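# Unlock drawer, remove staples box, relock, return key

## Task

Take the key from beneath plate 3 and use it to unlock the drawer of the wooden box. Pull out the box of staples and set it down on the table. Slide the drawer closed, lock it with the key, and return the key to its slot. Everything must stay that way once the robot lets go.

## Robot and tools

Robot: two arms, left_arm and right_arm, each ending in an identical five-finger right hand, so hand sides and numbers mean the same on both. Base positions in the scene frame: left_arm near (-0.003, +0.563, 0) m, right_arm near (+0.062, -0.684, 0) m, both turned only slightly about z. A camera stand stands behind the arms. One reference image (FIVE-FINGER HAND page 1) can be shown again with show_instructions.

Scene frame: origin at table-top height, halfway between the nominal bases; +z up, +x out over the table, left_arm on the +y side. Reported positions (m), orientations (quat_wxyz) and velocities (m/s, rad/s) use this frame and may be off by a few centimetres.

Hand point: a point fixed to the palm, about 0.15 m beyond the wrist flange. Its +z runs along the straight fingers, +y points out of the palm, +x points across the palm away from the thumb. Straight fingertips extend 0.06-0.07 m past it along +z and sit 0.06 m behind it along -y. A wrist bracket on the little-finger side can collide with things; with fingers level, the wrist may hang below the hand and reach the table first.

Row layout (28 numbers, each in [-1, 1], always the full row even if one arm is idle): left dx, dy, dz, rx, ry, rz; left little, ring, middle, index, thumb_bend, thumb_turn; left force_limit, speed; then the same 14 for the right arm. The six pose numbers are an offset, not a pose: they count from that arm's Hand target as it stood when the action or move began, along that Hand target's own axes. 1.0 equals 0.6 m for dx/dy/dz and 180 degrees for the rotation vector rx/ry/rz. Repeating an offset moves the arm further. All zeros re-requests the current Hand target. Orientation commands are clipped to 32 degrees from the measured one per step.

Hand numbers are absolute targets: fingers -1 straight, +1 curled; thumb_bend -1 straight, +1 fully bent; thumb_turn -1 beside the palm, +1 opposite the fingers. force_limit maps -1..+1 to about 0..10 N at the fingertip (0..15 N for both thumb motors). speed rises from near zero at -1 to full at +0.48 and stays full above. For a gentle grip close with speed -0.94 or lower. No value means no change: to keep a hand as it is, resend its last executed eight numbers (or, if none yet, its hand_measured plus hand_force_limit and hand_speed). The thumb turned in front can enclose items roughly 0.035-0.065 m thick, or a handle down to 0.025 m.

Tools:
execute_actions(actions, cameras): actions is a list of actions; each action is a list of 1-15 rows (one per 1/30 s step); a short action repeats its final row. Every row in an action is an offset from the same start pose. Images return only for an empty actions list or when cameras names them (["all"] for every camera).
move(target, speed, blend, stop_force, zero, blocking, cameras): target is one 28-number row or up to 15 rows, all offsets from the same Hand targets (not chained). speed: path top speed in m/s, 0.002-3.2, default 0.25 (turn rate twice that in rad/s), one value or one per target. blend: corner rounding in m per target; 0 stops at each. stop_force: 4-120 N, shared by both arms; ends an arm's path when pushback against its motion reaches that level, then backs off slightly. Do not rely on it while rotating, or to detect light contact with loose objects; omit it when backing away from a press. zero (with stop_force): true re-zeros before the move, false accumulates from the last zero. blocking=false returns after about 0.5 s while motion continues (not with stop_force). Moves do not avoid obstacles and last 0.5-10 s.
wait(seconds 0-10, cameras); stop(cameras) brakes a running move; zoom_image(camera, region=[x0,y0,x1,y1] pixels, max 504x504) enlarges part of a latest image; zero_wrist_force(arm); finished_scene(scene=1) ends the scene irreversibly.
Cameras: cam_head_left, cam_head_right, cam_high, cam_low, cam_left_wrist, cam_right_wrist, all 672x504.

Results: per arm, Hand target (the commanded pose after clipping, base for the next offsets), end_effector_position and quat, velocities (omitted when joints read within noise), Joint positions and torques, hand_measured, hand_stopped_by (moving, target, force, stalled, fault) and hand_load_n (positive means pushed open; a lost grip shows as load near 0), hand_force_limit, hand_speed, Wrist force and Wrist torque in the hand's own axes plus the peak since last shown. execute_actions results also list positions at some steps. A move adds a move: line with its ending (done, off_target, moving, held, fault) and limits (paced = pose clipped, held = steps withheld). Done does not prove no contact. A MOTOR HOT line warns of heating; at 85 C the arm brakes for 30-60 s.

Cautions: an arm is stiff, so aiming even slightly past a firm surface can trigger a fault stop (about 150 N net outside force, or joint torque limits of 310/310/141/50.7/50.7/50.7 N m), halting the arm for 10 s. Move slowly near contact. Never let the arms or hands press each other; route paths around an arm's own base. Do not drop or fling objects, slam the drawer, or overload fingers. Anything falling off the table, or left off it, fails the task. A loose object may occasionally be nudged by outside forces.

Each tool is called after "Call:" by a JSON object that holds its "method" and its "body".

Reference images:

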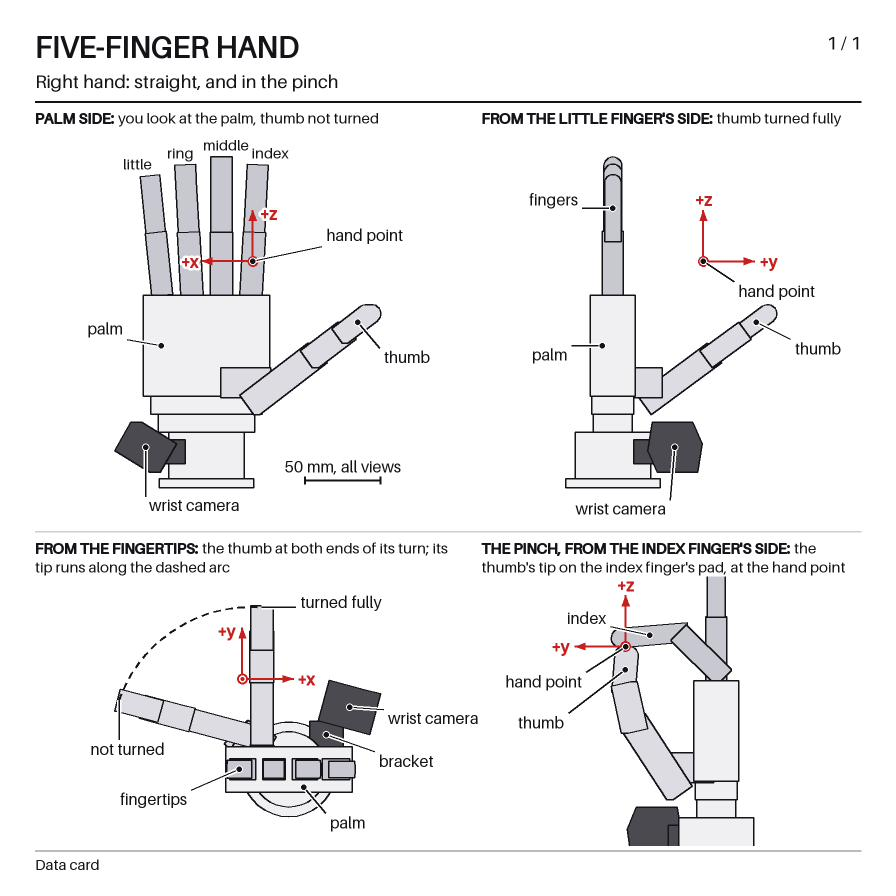

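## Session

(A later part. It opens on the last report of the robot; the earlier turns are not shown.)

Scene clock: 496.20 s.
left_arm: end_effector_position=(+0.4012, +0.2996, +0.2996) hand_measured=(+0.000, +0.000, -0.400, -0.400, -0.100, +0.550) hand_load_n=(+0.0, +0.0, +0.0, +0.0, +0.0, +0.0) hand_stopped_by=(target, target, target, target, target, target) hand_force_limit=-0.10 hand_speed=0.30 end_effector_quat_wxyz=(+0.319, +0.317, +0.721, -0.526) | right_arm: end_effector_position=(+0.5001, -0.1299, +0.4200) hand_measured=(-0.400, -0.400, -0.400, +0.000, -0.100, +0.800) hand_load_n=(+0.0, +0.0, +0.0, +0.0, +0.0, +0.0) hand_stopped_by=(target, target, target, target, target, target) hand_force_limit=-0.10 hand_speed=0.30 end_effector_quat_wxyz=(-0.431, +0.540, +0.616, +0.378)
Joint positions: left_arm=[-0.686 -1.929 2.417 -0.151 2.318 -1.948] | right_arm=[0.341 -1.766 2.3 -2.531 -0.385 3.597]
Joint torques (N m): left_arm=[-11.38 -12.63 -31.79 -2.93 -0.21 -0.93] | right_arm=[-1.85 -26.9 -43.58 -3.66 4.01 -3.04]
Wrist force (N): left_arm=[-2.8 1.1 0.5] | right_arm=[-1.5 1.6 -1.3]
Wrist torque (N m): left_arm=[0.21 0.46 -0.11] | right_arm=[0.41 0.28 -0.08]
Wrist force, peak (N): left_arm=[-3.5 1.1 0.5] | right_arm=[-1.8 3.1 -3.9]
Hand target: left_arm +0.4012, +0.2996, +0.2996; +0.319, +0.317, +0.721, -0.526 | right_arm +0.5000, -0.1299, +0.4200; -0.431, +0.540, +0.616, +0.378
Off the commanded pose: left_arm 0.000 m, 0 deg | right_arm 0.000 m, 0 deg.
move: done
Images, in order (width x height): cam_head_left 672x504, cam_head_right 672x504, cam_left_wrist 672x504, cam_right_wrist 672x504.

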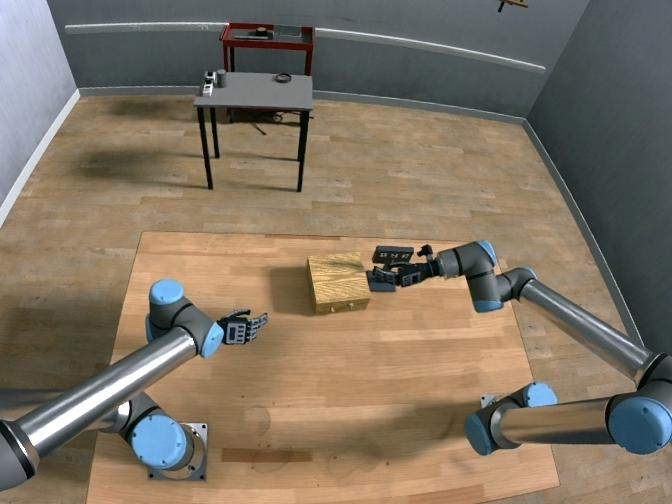

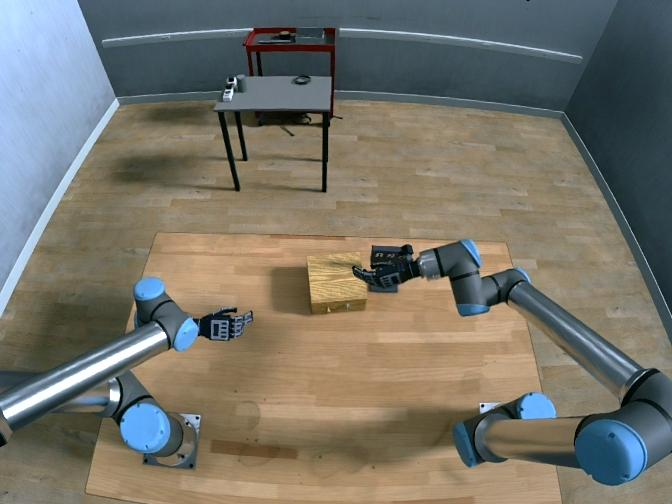

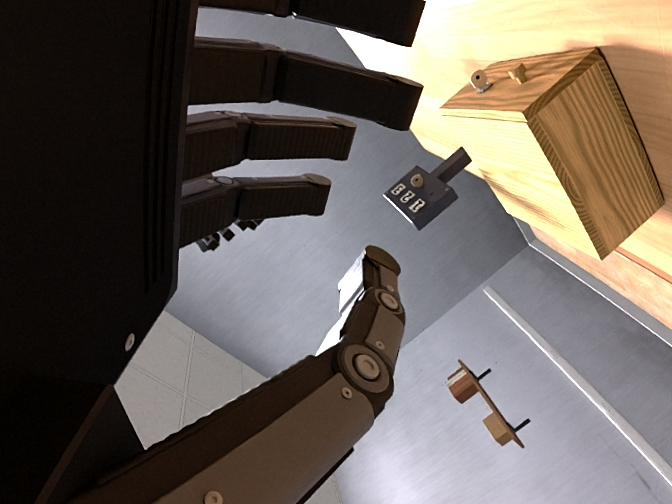

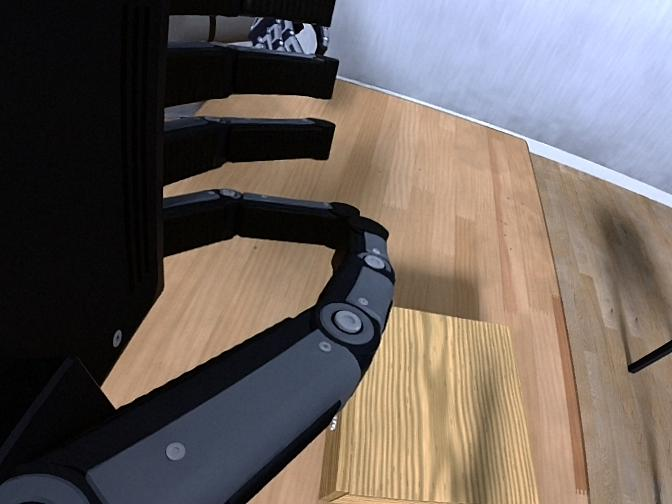

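Call:
{"method": "zoom_image", "body": {"camera": "cam_right_wrist", "region": [360, 280, 560, 430]}}

Call:
{"method": "zoom_image", "body": {"camera": "cam_right_wrist", "region": [300, 380, 450, 504]}}

Scaled by 2.520 from the camera's 672x504 image, which has a finer 960x720 frame.

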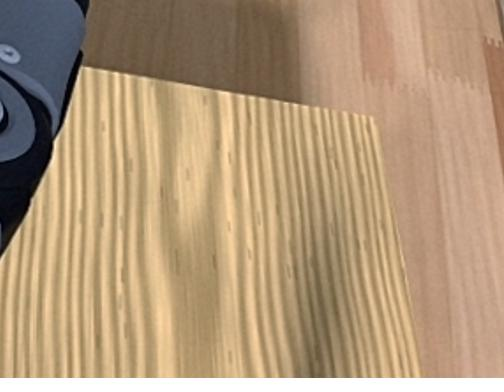

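Scaled by 3.360 from the camera's 672x504 image, which has a finer 960x720 frame.

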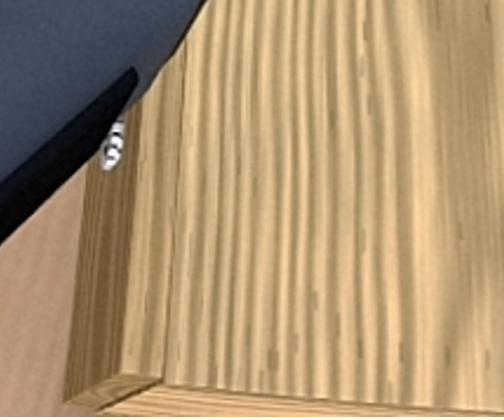

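Call:
{"method": "move", "body": {"target": [0,0,0,0,0,0,0,0,-0.4,-0.4,-0.1,0.55,-0.1,0.3,-0.3113,-0.0563,0.2168,0,0,0,-0.4,-0.4,-0.4,0,-0.1,0.8,-0.1,0.3], "speed": 0.35, "cameras": ["cam_right_wrist","cam_low"]}}

Scene clock: 500.23 s.
left_arm: end_effector_position=(+0.4012, +0.2996, +0.2996) hand_measured=(+0.000, +0.000, -0.400, -0.400, -0.100, +0.550) hand_load_n=(+0.0, +0.0, +0.0, +0.0, +0.0, +0.0) hand_stopped_by=(target, target, target, target, target, target) hand_force_limit=-0.10 hand_speed=0.30 end_effector_quat_wxyz=(+0.319, +0.317, +0.721, -0.526) | right_arm: end_effector_position=(+0.4588, -0.0765, +0.2000) hand_measured=(-0.400, -0.400, -0.400, +0.000, -0.100, +0.800) hand_load_n=(+0.0, +0.0, +0.0, +0.0, +0.0, +0.0) hand_stopped_by=(target, target, target, target, target, target) hand_force_limit=-0.10 hand_speed=0.30 end_effector_quat_wxyz=(-0.431, +0.540, +0.616, +0.378)
Joint positions: left_arm=[-0.686 -1.929 2.417 -0.151 2.318 -1.948] | right_arm=[0.474 -1.294 2.459 -3.417 -0.456 3.876]
Joint torques (N m): left_arm=[-10.31 -12.54 -32.02 -2.66 0 -0.87] | right_arm=[-11.07 -40.3 -31.66 -5.82 3.39 -2]
Wrist force (N): left_arm=[-2.7 0.9 0.1] | right_arm=[-1.8 1.2 -1.2]
Wrist torque (N m): left_arm=[0.21 0.47 -0.12] | right_arm=[0.36 0.31 -0.13]
Wrist force, peak (N): left_arm=[-3.2 1.2 0.4] | right_arm=[-4.0 1.0 0.4]
Hand target: left_arm +0.4012, +0.2996, +0.2996; +0.319, +0.317, +0.721, -0.526 | right_arm +0.4589, -0.0765, +0.2000; -0.431, +0.540, +0.616, +0.378
Off the commanded pose: left_arm 0.000 m, 0 deg | right_arm 0.000 m, 0 deg.
move: done
Images, in order (width x height): cam_low 672x504, cam_right_wrist 672x504.

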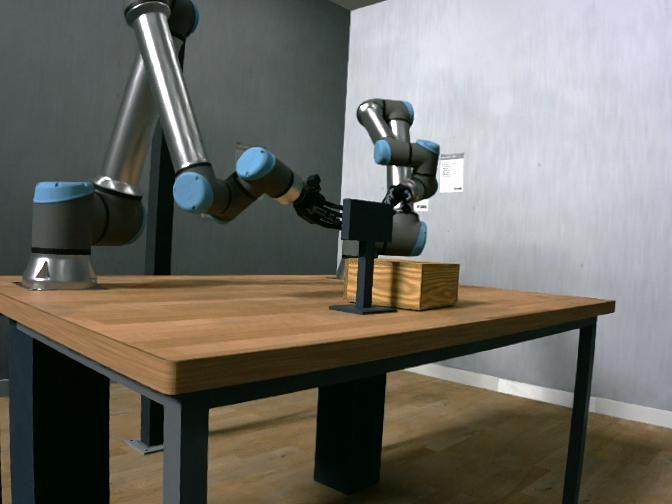

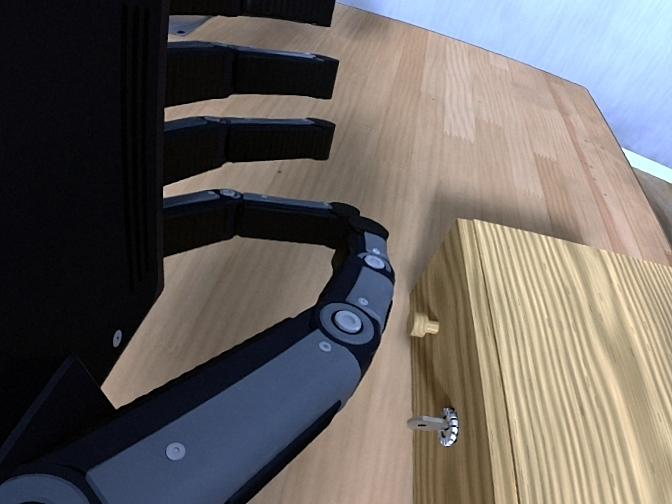

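Call:
{"method": "move", "body": {"target": [0,0,0,0,0,0,0,0,-0.4,-0.4,-0.1,0.55,-0.1,0.3,-0.2136,0,0.0777,0,0,0,-0.4,-0.4,-0.4,0,-0.1,0.8,-0.1,0.3], "speed": 0.12, "cameras": ["cam_right_wrist","cam_low","cam_left_wrist"]}}

Scene clock: 503.17 s.
left_arm: end_effector_position=(+0.4012, +0.2996, +0.2996) hand_measured=(+0.000, +0.000, -0.400, -0.400, -0.100, +0.550) hand_load_n=(+0.0, +0.0, +0.0, +0.0, +0.0, +0.0) hand_stopped_by=(target, target, target, target, target, target) hand_force_limit=-0.10 hand_speed=0.30 end_effector_quat_wxyz=(+0.319, +0.317, +0.721, -0.526) | right_arm: end_effector_position=(+0.4590, -0.0765, +0.0637) hand_measured=(-0.400, -0.400, -0.400, +0.000, -0.100, +0.800) hand_load_n=(+0.0, +0.0, +0.0, +0.0, +0.0, +0.0) hand_stopped_by=(target, target, target, target, target, target) hand_force_limit=-0.10 hand_speed=0.30 end_effector_quat_wxyz=(-0.431, +0.540, +0.616, +0.378)
Joint positions: left_arm=[-0.686 -1.929 2.417 -0.151 2.318 -1.948] | right_arm=[0.474 -0.95 2.457 -3.759 -0.456 3.876]
Joint torques (N m): left_arm=[-8.08 -14.92 -31.59 -2.53 0.13 -0.6] | right_arm=[7.99 -60.78 4.14 -3.01 0.22 -1.61]
Wrist force (N): left_arm=[-2.8 1.3 0.1] | right_arm=[-1.5 1.2 -1.1]
Wrist torque (N m): left_arm=[0.26 0.49 -0.11] | right_arm=[0.36 0.24 -0.26]
Wrist force, peak (N): left_arm=[-3.2 1.4 0.2] | right_arm=[-2.7 0.9 -0.4]
Hand target: left_arm +0.4012, +0.2996, +0.2996; +0.319, +0.317, +0.721, -0.526 | right_arm +0.4589, -0.0765, +0.0636; -0.431, +0.540, +0.616, +0.378
Off the commanded pose: left_arm 0.000 m, 0 deg | right_arm 0.000 m, 0 deg.
move: done
Images, in order (width x height): cam_low 672x504, cam_left_wrist 672x504, cam_right_wrist 672x504.

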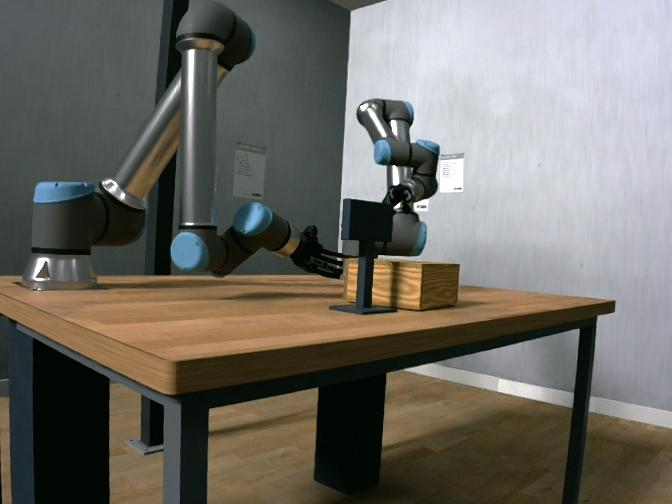

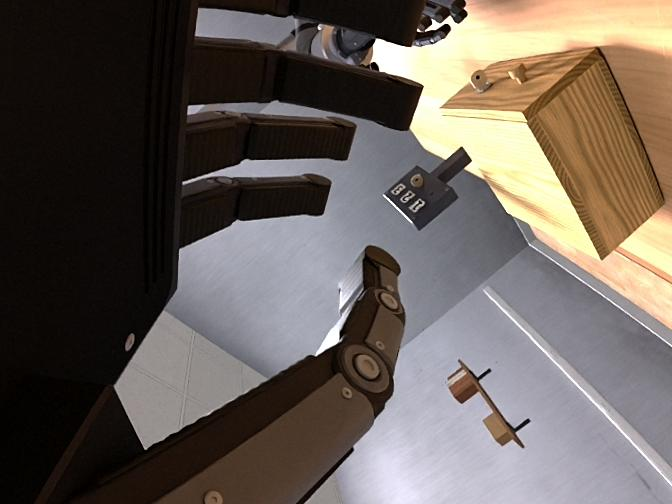

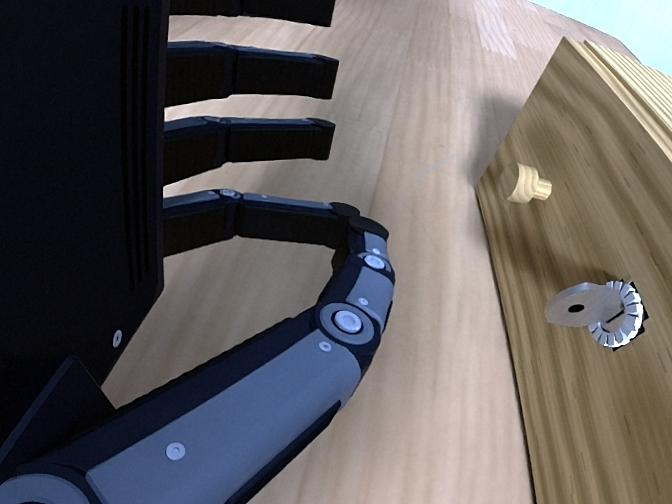

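Call:
{"method": "move", "body": {"target": [0,0,0,0,0,0,0,0,-0.4,-0.4,-0.1,0.55,-0.1,0.3,-0.0068,0.064,-0.0187,0,0,0,-0.4,-0.4,-0.4,0,-0.1,0.8,-0.1,0.3], "speed": 0.08, "stop_force": 5, "cameras": ["cam_right_wrist"]}}

Call:
{"method": "zoom_image", "body": {"camera": "cam_right_wrist", "region": [300, 160, 540, 340]}}

Scene clock: 508.17 s.
left_arm: end_effector_position=(+0.4012, +0.2996, +0.2996) hand_measured=(+0.000, +0.000, -0.400, -0.400, -0.100, +0.550) hand_load_n=(+0.0, +0.0, +0.0, +0.0, +0.0, +0.0) hand_stopped_by=(target, target, target, target, target, target) hand_force_limit=-0.10 hand_speed=0.30 end_effector_quat_wxyz=(+0.319, +0.317, +0.721, -0.526) | right_arm: end_effector_position=(+0.4985, -0.0833, +0.0637) hand_measured=(-0.400, -0.400, -0.400, +0.000, -0.100, +0.800) hand_load_n=(+0.0, +0.0, +0.0, +0.0, +0.0, +0.0) hand_stopped_by=(target, target, target, target, target, target) hand_force_limit=-0.10 hand_speed=0.30 end_effector_quat_wxyz=(-0.431, +0.540, +0.616, +0.378)
Joint positions: left_arm=[-0.686 -1.929 2.417 -0.151 2.318 -1.948] | right_arm=[0.43 -0.963 2.422 -3.637 -0.429 3.793]
Joint torques (N m): left_arm=[-8.77 -14.96 -31.78 -2.22 0.19 -0.29] | right_arm=[8.1 -52.64 6.16 -4.57 -0.83 2.74]
Wrist force (N): left_arm=[-3.1 1.0 0.0] | right_arm=[-1.2 0.8 -0.8]
Wrist torque (N m): left_arm=[0.23 0.52 -0.13] | right_arm=[0.25 0.21 -0.24]
Wrist force, peak (N): left_arm=[-3.5 0.8 0.1] | right_arm=[-1.7 1.6 -1.3]
Hand target: left_arm +0.4012, +0.2996, +0.2996; +0.319, +0.317, +0.721, -0.526 | right_arm +0.4985, -0.0833, +0.0636; -0.431, +0.540, +0.616, +0.378
Off the commanded pose: left_arm 0.000 m, 0 deg | right_arm 0.000 m, 0 deg.
move: done
Images, in order (width x height): cam_right_wrist 672x504.

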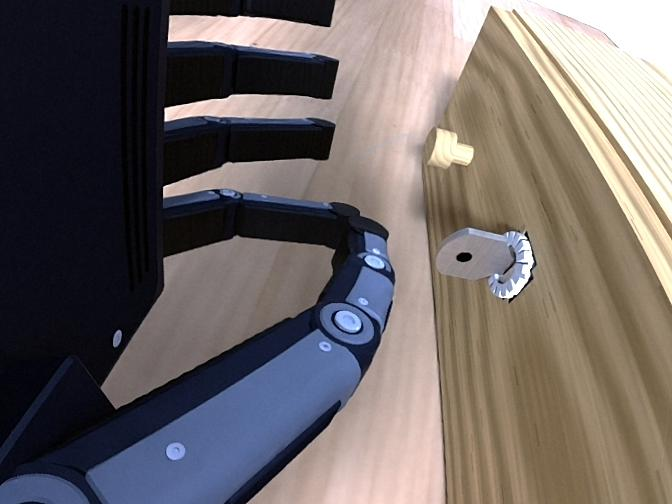

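Scaled by 2.100 from the camera's 672x504 image, which has a finer 960x720 frame.

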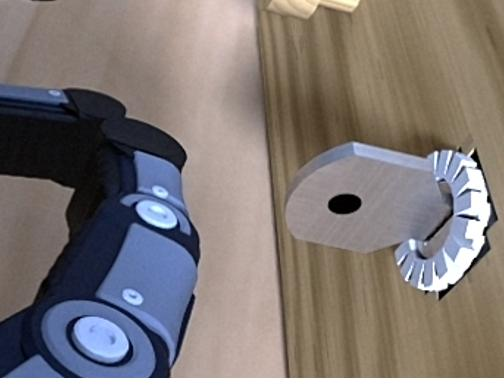

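Call:
{"method": "move", "body": {"target": [0,0,0,0,0,0,0,0,-0.4,-0.4,-0.1,0.55,-0.1,0.3,-0.01,0.03,0.01,0,0,0,-0.4,-0.4,-0.4,0,-0.1,0.8,-0.1,0.3], "speed": 0.06, "stop_force": 5, "cameras": ["cam_right_wrist"]}}

Call:
{"method": "zoom_image", "body": {"camera": "cam_right_wrist", "region": [300, 160, 540, 340]}}

Scene clock: 511.90 s.
left_arm: end_effector_position=(+0.4012, +0.2996, +0.2996) hand_measured=(+0.000, +0.000, -0.400, -0.400, -0.100, +0.550) hand_load_n=(+0.0, +0.0, +0.0, +0.0, +0.0, +0.0) hand_stopped_by=(target, target, target, target, target, target) hand_force_limit=-0.10 hand_speed=0.30 end_effector_quat_wxyz=(+0.319, +0.317, +0.721, -0.526) | right_arm: end_effector_position=(+0.5159, -0.0774, +0.0560) hand_measured=(-0.400, -0.400, -0.400, +0.000, -0.100, +0.800) hand_load_n=(+0.0, +0.0, +0.0, +0.0, +0.0, +0.5) hand_stopped_by=(target, target, target, target, target, target) hand_force_limit=-0.10 hand_speed=0.30 end_effector_quat_wxyz=(-0.431, +0.540, +0.616, +0.378)
Joint positions: left_arm=[-0.686 -1.929 2.417 -0.151 2.318 -1.948] | right_arm=[0.428 -0.94 2.388 -3.622 -0.428 3.789]
Joint torques (N m): left_arm=[-10.01 -13.29 -31.61 -2.09 0.65 -0.22] | right_arm=[1.86 -81.62 5.58 -6.23 2.19 2.36]
Wrist force (N): left_arm=[-2.9 0.4 0.0] | right_arm=[-1.5 1.1 -0.7]
Wrist torque (N m): left_arm=[0.14 0.50 -0.13] | right_arm=[0.31 0.27 -0.11]
Wrist force, peak (N): left_arm=[-3.3 0.7 1.0] | right_arm=[-1.5 1.6 -0.8]
Hand target: left_arm +0.4012, +0.2996, +0.2996; +0.319, +0.317, +0.721, -0.526 | right_arm +0.5159, -0.0774, +0.0560; -0.431, +0.540, +0.616, +0.378
Off the commanded pose: left_arm 0.000 m, 0 deg | right_arm 0.000 m, 0 deg.
move: done
Images, in order (width x height): cam_right_wrist 672x504.

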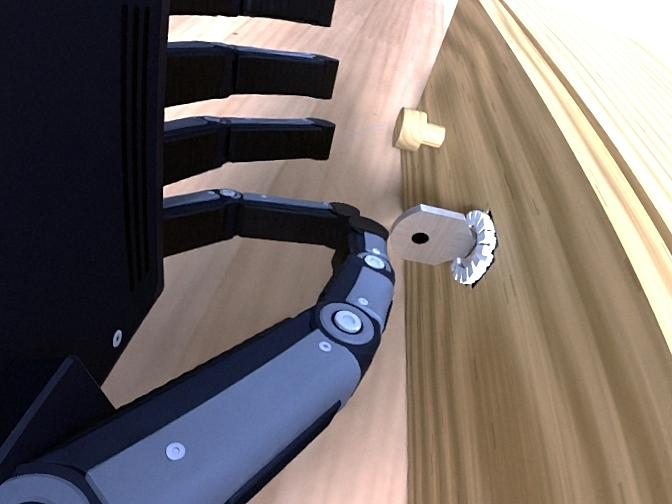

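Scaled by 2.100 from the camera's 672x504 image, which has a finer 960x720 frame.

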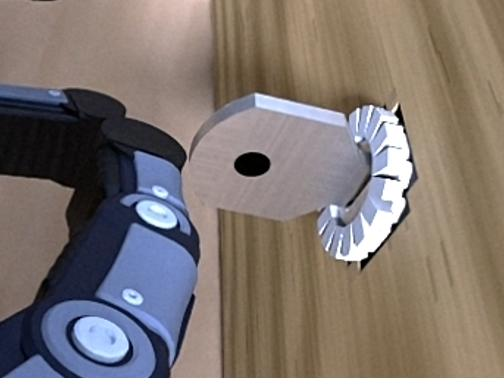

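Call:
{"method": "wait", "body": {"seconds": 0.1, "cameras": ["cam_left_wrist","cam_head_left","cam_head_right"]}}

Call:
{"method": "zoom_image", "body": {"camera": "cam_left_wrist", "region": [400, 0, 600, 150]}}

Call:
{"method": "zoom_image", "body": {"camera": "cam_head_right", "region": [290, 240, 450, 360]}}

Scene clock: 512.80 s.
left_arm: end_effector_position=(+0.4012, +0.2996, +0.2996) hand_measured=(+0.000, +0.000, -0.400, -0.400, -0.100, +0.550) hand_load_n=(+0.0, +0.0, +0.0, +0.0, +0.0, +0.0) hand_stopped_by=(target, target, target, target, target, target) hand_force_limit=-0.10 hand_speed=0.30 end_effector_quat_wxyz=(+0.319, +0.317, +0.721, -0.526) | right_arm: end_effector_position=(+0.5159, -0.0774, +0.0560) hand_measured=(-0.400, -0.400, -0.400, +0.000, -0.100, +0.800) hand_load_n=(+0.0, +0.0, +0.5, +0.0, +0.0, +0.0) hand_stopped_by=(target, target, target, target, target, target) hand_force_limit=-0.10 hand_speed=0.30 end_effector_quat_wxyz=(-0.431, +0.540, +0.616, +0.378)
Joint positions: left_arm=[-0.686 -1.929 2.417 -0.151 2.318 -1.948] | right_arm=[0.428 -0.94 2.388 -3.622 -0.428 3.789]
Joint torques (N m): left_arm=[-10.01 -13.11 -32.18 -2.19 0.77 -0.25] | right_arm=[3.03 -82.63 5.92 -6.3 1.5 2.31]
Wrist force (N): left_arm=[-2.7 1.4 0.1] | right_arm=[-1.6 1.1 -1.0]
Wrist torque (N m): left_arm=[0.29 0.47 -0.10] | right_arm=[0.32 0.29 -0.12]
Wrist force, peak (N): left_arm=[-3.1 0.7 0.2] | right_arm=[-1.7 1.2 -0.8]
Hand target: left_arm +0.4012, +0.2996, +0.2996; +0.319, +0.317, +0.721, -0.526 | right_arm +0.5159, -0.0774, +0.0560; -0.431, +0.540, +0.616, +0.378
Off the commanded pose: left_arm 0.000 m, 0 deg | right_arm 0.000 m, 0 deg.
wait: 0.10 s; at rest from the start
Images, in order (width x height): cam_head_left 672x504, cam_head_right 672x504, cam_left_wrist 672x504.

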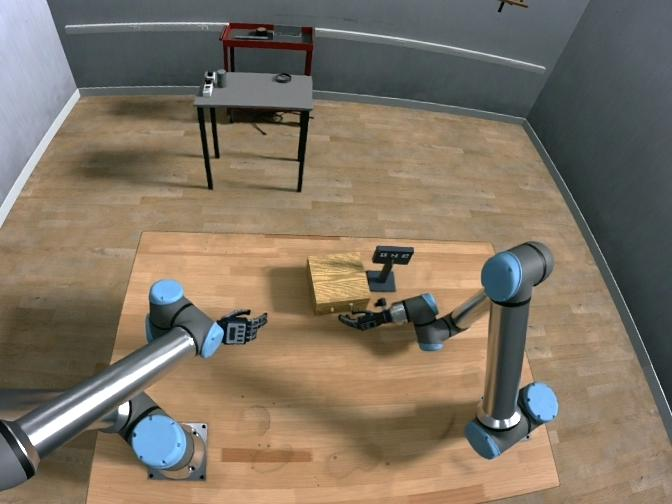

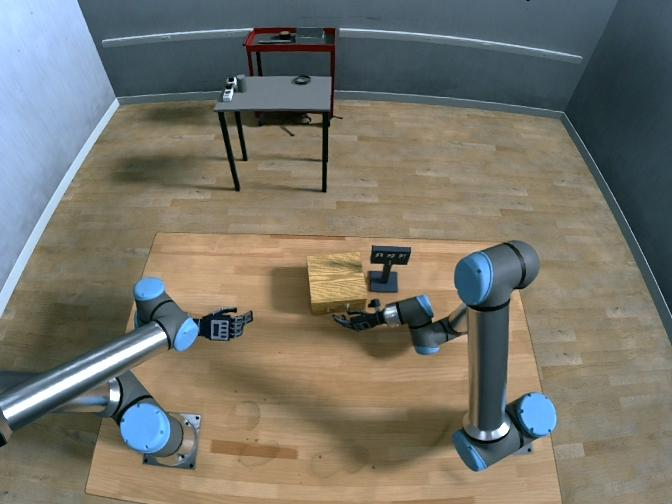

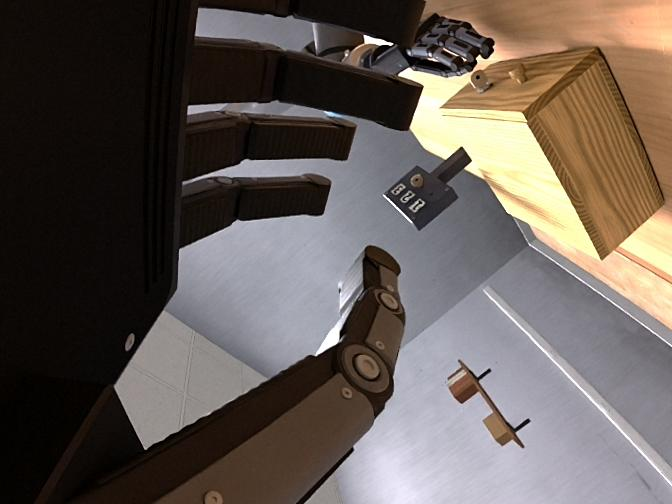

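Scaled by 2.520 from the camera's 672x504 image, which has a finer 960x720 frame.

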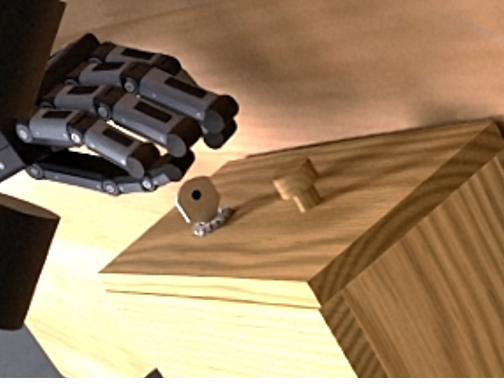

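Scaled by 3.150.

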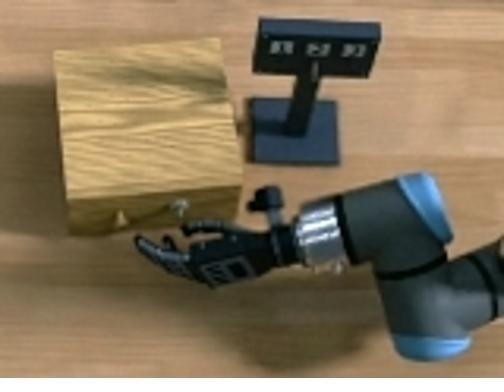

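Call:
{"method": "zoom_image", "body": {"camera": "cam_left_wrist", "region": [420, 30, 500, 100]}}

Scaled by 6.300 from the camera's 672x504 image, which has a finer 960x720 frame.

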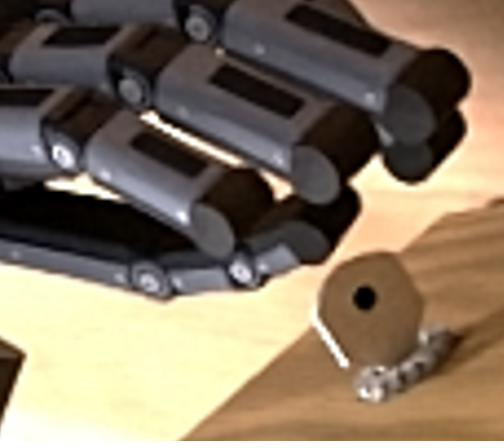

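Call:
{"method": "move", "body": {"target": [-0.014,0.0018,0.3297,-0.1344,0.2297,-0.1068,0,0,-0.4,-0.4,-0.1,0.55,-0.1,0.3,0,0,0,0,0,0,-0.4,-0.4,-0.4,0,-0.1,0.8,-0.1,0.3], "speed": 0.25, "cameras": ["cam_left_wrist","cam_right_wrist"]}}

Call:
{"method": "zoom_image", "body": {"camera": "cam_left_wrist", "region": [280, 180, 400, 270]}}

Scene clock: 520.27 s.
left_arm: end_effector_position=(+0.4320, +0.1086, +0.2577) hand_measured=(+0.000, +0.000, -0.400, -0.400, -0.100, +0.550) hand_load_n=(+0.0, +0.0, +0.0, +0.0, +0.0, +0.0) hand_stopped_by=(target, target, target, target, target, target) hand_force_limit=-0.10 hand_speed=0.30 end_effector_quat_wxyz=(+0.015, +0.287, +0.920, -0.268) | right_arm: end_effector_position=(+0.5159, -0.0774, +0.0560) hand_measured=(-0.400, -0.400, -0.400, +0.000, -0.100, +0.800) hand_load_n=(+0.0, +0.0, +0.0, +0.0, +0.0, +0.0) hand_stopped_by=(target, target, target, target, target, target) hand_force_limit=-0.10 hand_speed=0.30 end_effector_quat_wxyz=(-0.431, +0.540, +0.616, +0.378)
Joint positions: left_arm=[-1.052 -1.415 1.828 0.756 1.945 -2.073] | right_arm=[0.428 -0.94 2.388 -3.622 -0.428 3.789]
Joint torques (N m): left_arm=[14.2 -44.69 -38.63 1.37 3.05 2.36] | right_arm=[3.88 -81.68 5.85 -6.29 1.33 2.33]
Wrist force (N): left_arm=[-2.2 0.5 -0.6] | right_arm=[-1.1 1.3 -1.1]
Wrist torque (N m): left_arm=[0.20 0.43 -0.12] | right_arm=[0.35 0.22 -0.08]
Wrist force, peak (N): left_arm=[-3.2 1.2 0.3] | right_arm=[-2.0 1.3 -1.2]
Hand target: left_arm +0.4321, +0.1086, +0.2577; +0.015, +0.287, +0.920, -0.268 | right_arm +0.5159, -0.0774, +0.0560; -0.431, +0.540, +0.616, +0.378
Off the commanded pose: left_arm 0.000 m, 0 deg | right_arm 0.000 m, 0 deg.
move: done
Images, in order (width x height): cam_left_wrist 672x504, cam_right_wrist 672x504.

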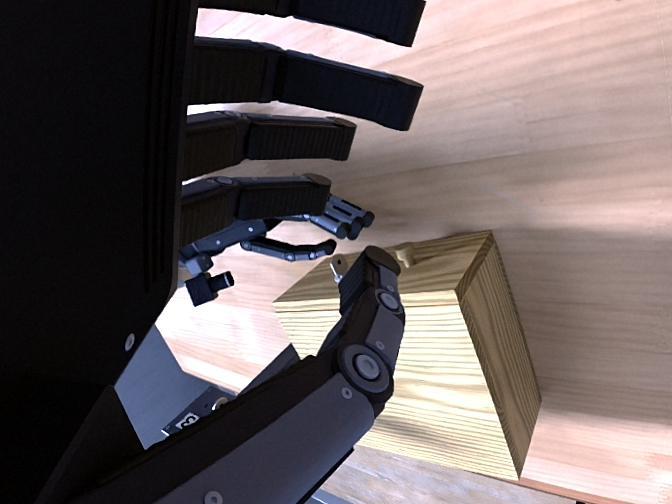

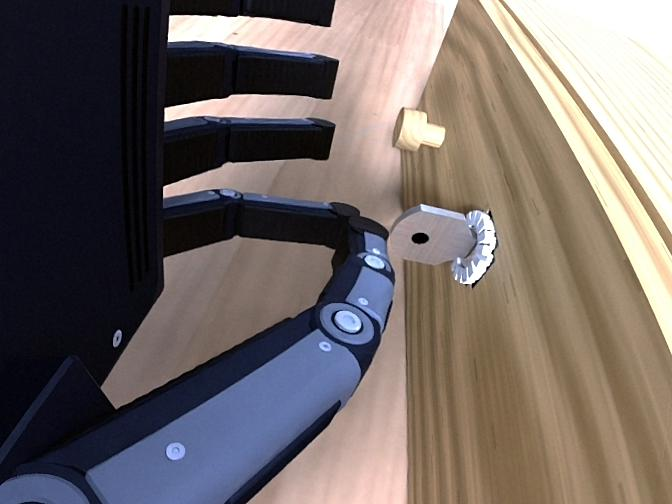

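Scaled by 4.200 from the camera's 672x504 image, which has a finer 960x720 frame.

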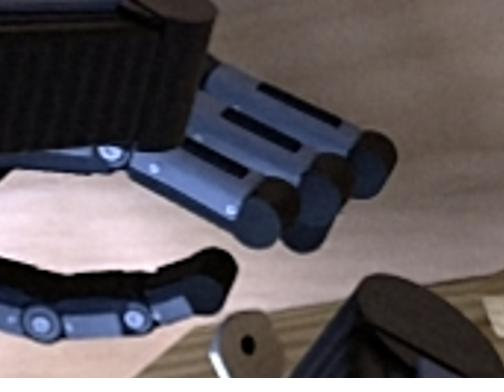

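Call:
{"method": "execute_actions", "body": {"actions": [[[0,0,0,0,0,0,0,0,-0.4,-0.4,-0.5,-0.9,-0.1,0.5,0,0,0,0,0,0,-0.4,-0.4,-0.4,0,-0.1,0.8,-0.1,0.3]]], "cameras": ["cam_left_wrist"]}}

Call:
{"method": "zoom_image", "body": {"camera": "cam_left_wrist", "region": [310, 200, 430, 290]}}

Scene clock: 521.53 s.
left_arm: end_effector_position=(+0.4321, +0.1086, +0.2577) hand_measured=(+0.000, +0.000, -0.400, -0.400, -0.500, -0.900) hand_load_n=(+0.0, +0.0, +0.0, +0.0, -0.5, +0.0) hand_stopped_by=(target, target, target, target, target, target) hand_force_limit=-0.10 hand_speed=0.50 end_effector_quat_wxyz=(+0.015, +0.287, +0.920, -0.268) | right_arm: end_effector_position=(+0.5159, -0.0774, +0.0560) hand_measured=(-0.400, -0.400, -0.400, +0.000, -0.100, +0.800) hand_load_n=(+0.0, +0.0, +0.0, +0.0, +0.0, +0.0) hand_stopped_by=(target, target, target, target, target, target) hand_force_limit=-0.10 hand_speed=0.30 end_effector_quat_wxyz=(-0.431, +0.540, +0.616, +0.378)
Joint positions: left_arm=[-1.052 -1.415 1.827 0.756 1.945 -2.073] | right_arm=[0.428 -0.94 2.388 -3.622 -0.428 3.789]
Joint torques (N m): left_arm=[13.33 -39.69 -43.77 5.25 2.81 2.38] | right_arm=[3.02 -81.26 6.29 -6.38 1.52 2.2]
Wrist force (N): left_arm=[-2.3 0.5 -0.9] | right_arm=[-1.2 1.1 -1.2]
Wrist torque (N m): left_arm=[0.22 0.46 -0.13] | right_arm=[0.34 0.24 -0.09]
Wrist force, peak (N): left_arm=[-2.7 0.8 -0.7] | right_arm=[-1.6 1.4 -0.9]
Hand target: left_arm +0.4321, +0.1086, +0.2577; +0.015, +0.287, +0.920, -0.268 | right_arm +0.5159, -0.0774, +0.0560; -0.431, +0.540, +0.616, +0.378
Off the commanded pose: left_arm 0.000 m, 0 deg | right_arm 0.000 m, 0 deg.
Step readings (end_effector_position of left_arm | right_arm):
0: (+0.4320, +0.1086, +0.2577) | (+0.5159, -0.0774, +0.0560)
1: (+0.4320, +0.1086, +0.2577) | (+0.5159, -0.0774, +0.0560)
2: (+0.4320, +0.1086, +0.2577) | (+0.5159, -0.0774, +0.0560)
4: (+0.4320, +0.1086, +0.2577) | (+0.5159, -0.0774, +0.0560)
8: (+0.4321, +0.1086, +0.2577) | (+0.5159, -0.0774, +0.0560)
15: (+0.4321, +0.1086, +0.2577) | (+0.5159, -0.0774, +0.0560)
Images, in order (width x height): cam_left_wrist 672x504.

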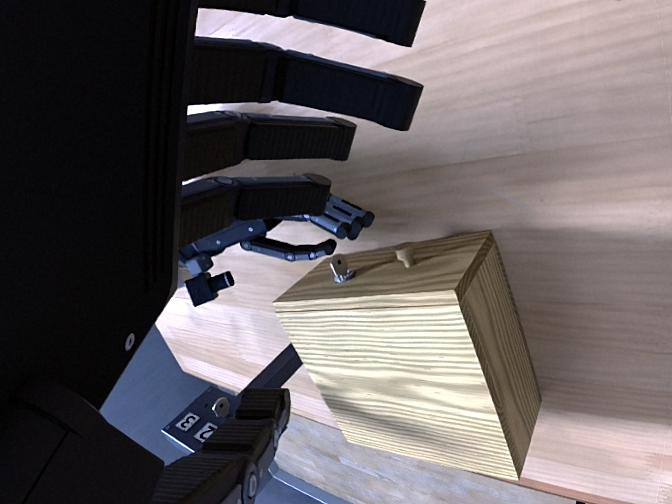

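Scaled by 4.200 from the camera's 672x504 image, which has a finer 960x720 frame.

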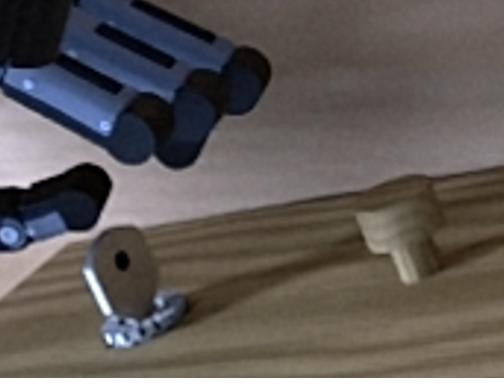

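Call:
{"method": "move", "body": {"target": [0,0,0,0,0,0,0,0,-0.4,-0.4,-0.5,-0.9,-0.1,0.5,0.0107,0.0067,-0.0152,0,0,0,-0.4,-0.4,-0.4,0,-0.1,0.8,-0.1,0.3], "speed": 0.06, "stop_force": 5, "cameras": ["cam_right_wrist","cam_left_wrist"]}}

Call:
{"method": "zoom_image", "body": {"camera": "cam_right_wrist", "region": [320, 160, 520, 310]}}

Call:
{"method": "zoom_image", "body": {"camera": "cam_left_wrist", "region": [310, 200, 430, 290]}}

Scene clock: 524.73 s.
left_arm: end_effector_position=(+0.4321, +0.1086, +0.2577) hand_measured=(+0.000, +0.000, -0.400, -0.400, -0.500, -0.900) hand_load_n=(+0.0, +0.0, +0.0, +0.0, +0.0, +0.0) hand_stopped_by=(target, target, target, target, target, target) hand_force_limit=-0.10 hand_speed=0.50 end_effector_quat_wxyz=(+0.015, +0.287, +0.920, -0.268) | right_arm: end_effector_position=(+0.5207, -0.0832, +0.0651) hand_measured=(-0.400, -0.400, -0.400, +0.000, -0.100, +0.800) hand_load_n=(+0.0, +0.0, +0.0, +0.0, +0.0, +0.0) hand_stopped_by=(target, target, target, target, target, target) hand_force_limit=-0.10 hand_speed=0.30 end_effector_quat_wxyz=(-0.431, +0.540, +0.616, +0.378)
Joint positions: left_arm=[-1.052 -1.415 1.827 0.756 1.945 -2.073] | right_arm=[0.415 -0.968 2.395 -3.575 -0.421 3.762]
Joint torques (N m): left_arm=[12.28 -38.74 -42.21 5.26 1.36 2.26] | right_arm=[7.51 -48.84 -22.07 -6.12 0.24 2.41]
Wrist force (N): left_arm=[-2.3 0.8 -1.1] | right_arm=[-1.7 1.1 -0.7]
Wrist torque (N m): left_arm=[0.27 0.46 -0.12] | right_arm=[0.32 0.32 -0.14]
Wrist force, peak (N): left_arm=[-2.6 0.9 -0.8] | right_arm=[-1.6 1.6 -0.8]
Hand target: left_arm +0.4321, +0.1086, +0.2577; +0.015, +0.287, +0.920, -0.268 | right_arm +0.5207, -0.0832, +0.0651; -0.431, +0.540, +0.616, +0.378
Off the commanded pose: left_arm 0.000 m, 0 deg | right_arm 0.000 m, 0 deg.
move: done
Images, in order (width x height): cam_left_wrist 672x504, cam_right_wrist 672x504.

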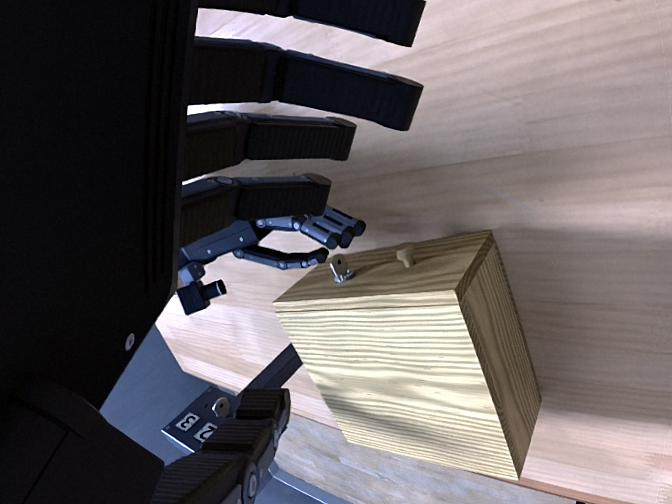

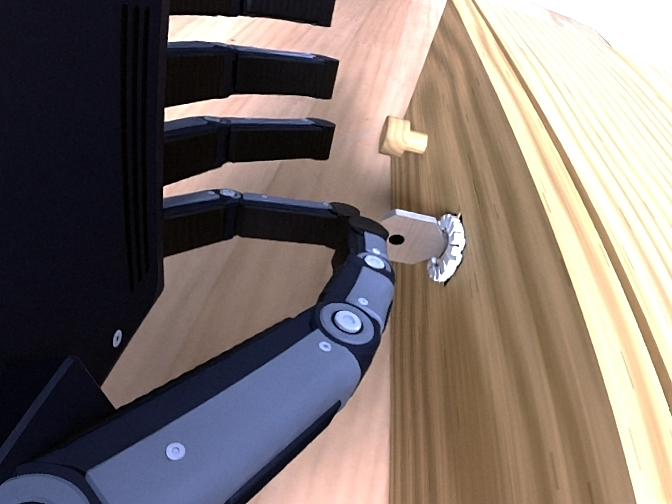

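Scaled by 2.520 from the camera's 672x504 image, which has a finer 960x720 frame.

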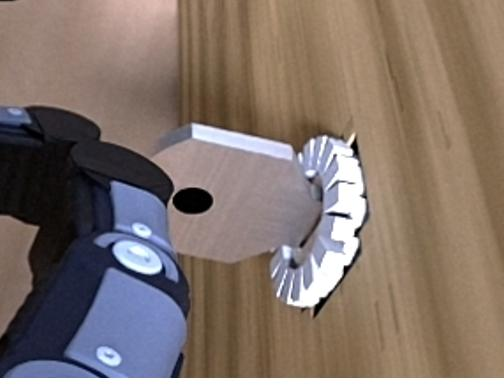

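Scaled by 4.200 from the camera's 672x504 image, which has a finer 960x720 frame.

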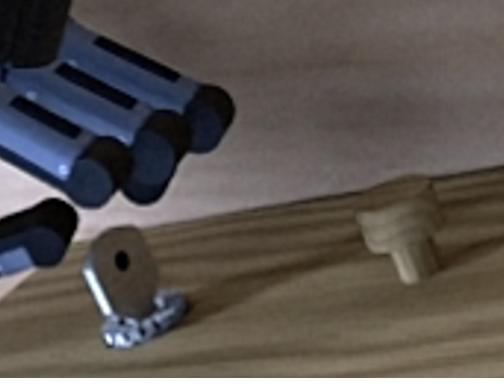

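Call:
{"method": "move", "body": {"target": [0,0,0,0,0,0,0,0,-0.4,-0.4,-0.5,-0.9,-0.1,0.5,0,0.0195,0,0,0,0,-0.4,-0.4,-0.4,0,-0.1,0.8,-0.1,0.3], "speed": 0.05, "stop_force": 4, "cameras": ["cam_right_wrist","cam_left_wrist"]}}

Call:
{"method": "zoom_image", "body": {"camera": "cam_right_wrist", "region": [320, 160, 520, 310]}}

Call:
{"method": "zoom_image", "body": {"camera": "cam_left_wrist", "region": [310, 200, 430, 290]}}

Scene clock: 526.97 s.
left_arm: end_effector_position=(+0.4321, +0.1086, +0.2577) hand_measured=(+0.000, +0.000, -0.400, -0.400, -0.500, -0.900) hand_load_n=(+0.0, +0.0, +0.0, +0.0, +0.0, +0.0) hand_stopped_by=(target, target, target, target, target, target) hand_force_limit=-0.10 hand_speed=0.50 end_effector_quat_wxyz=(+0.015, +0.287, +0.920, -0.268) | right_arm: end_effector_position=(+0.5323, -0.0816, +0.0651) hand_measured=(-0.400, -0.400, -0.400, +0.000, -0.100, +0.800) hand_load_n=(-0.5, +0.0, +0.0, -0.5, +0.0, +0.0) hand_stopped_by=(target, target, target, target, target, target) hand_force_limit=-0.10 hand_speed=0.30 end_effector_quat_wxyz=(-0.431, +0.540, +0.616, +0.378)
Joint positions: left_arm=[-1.052 -1.415 1.827 0.756 1.945 -2.073] | right_arm=[0.41 -0.967 2.377 -3.549 -0.418 3.752]
Joint torques (N m): left_arm=[11.05 -38.41 -41.91 5.36 0.23 2.13] | right_arm=[3.9 -69.77 4.5 -6.56 0.98 2.85]
Wrist force (N): left_arm=[-2.2 0.8 -0.4] | right_arm=[-1.7 1.3 -0.9]
Wrist torque (N m): left_arm=[0.22 0.43 -0.12] | right_arm=[0.36 0.32 -0.09]
Wrist force, peak (N): left_arm=[-2.5 0.7 -0.8] | right_arm=[-1.9 1.8 -0.7]
Hand target: left_arm +0.4321, +0.1086, +0.2577; +0.015, +0.287, +0.920, -0.268 | right_arm +0.5323, -0.0816, +0.0651; -0.431, +0.540, +0.616, +0.378
Off the commanded pose: left_arm 0.000 m, 0 deg | right_arm 0.000 m, 0 deg.
move: done
Images, in order (width x height): cam_left_wrist 672x504, cam_right_wrist 672x504.

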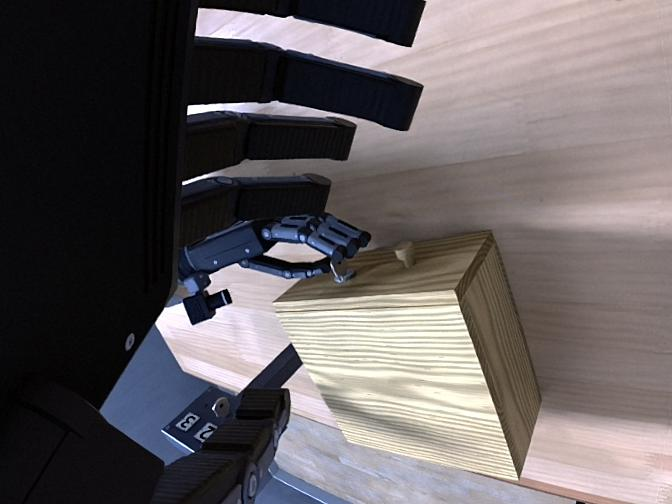

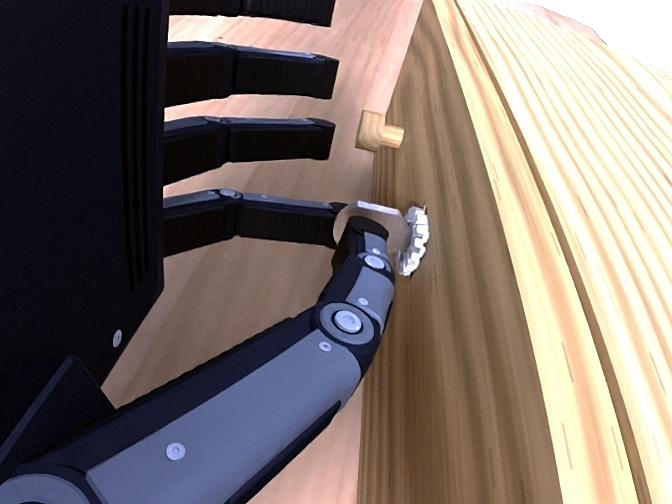

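Scaled by 2.520 from the camera's 672x504 image, which has a finer 960x720 frame.

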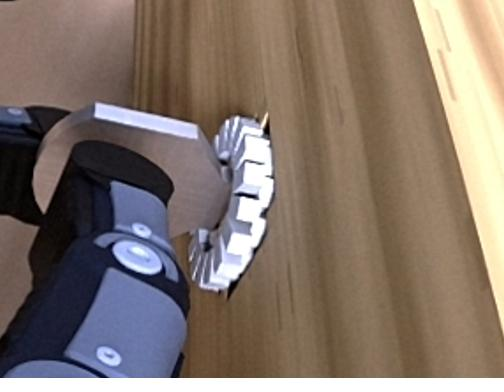

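Scaled by 4.200 from the camera's 672x504 image, which has a finer 960x720 frame.

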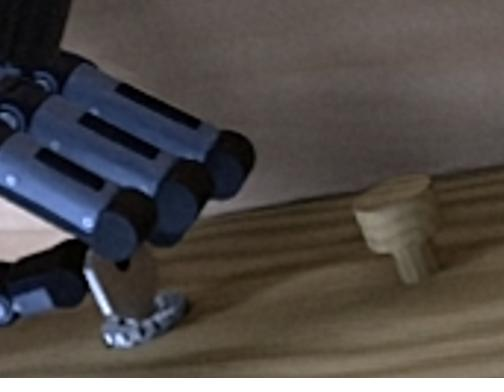

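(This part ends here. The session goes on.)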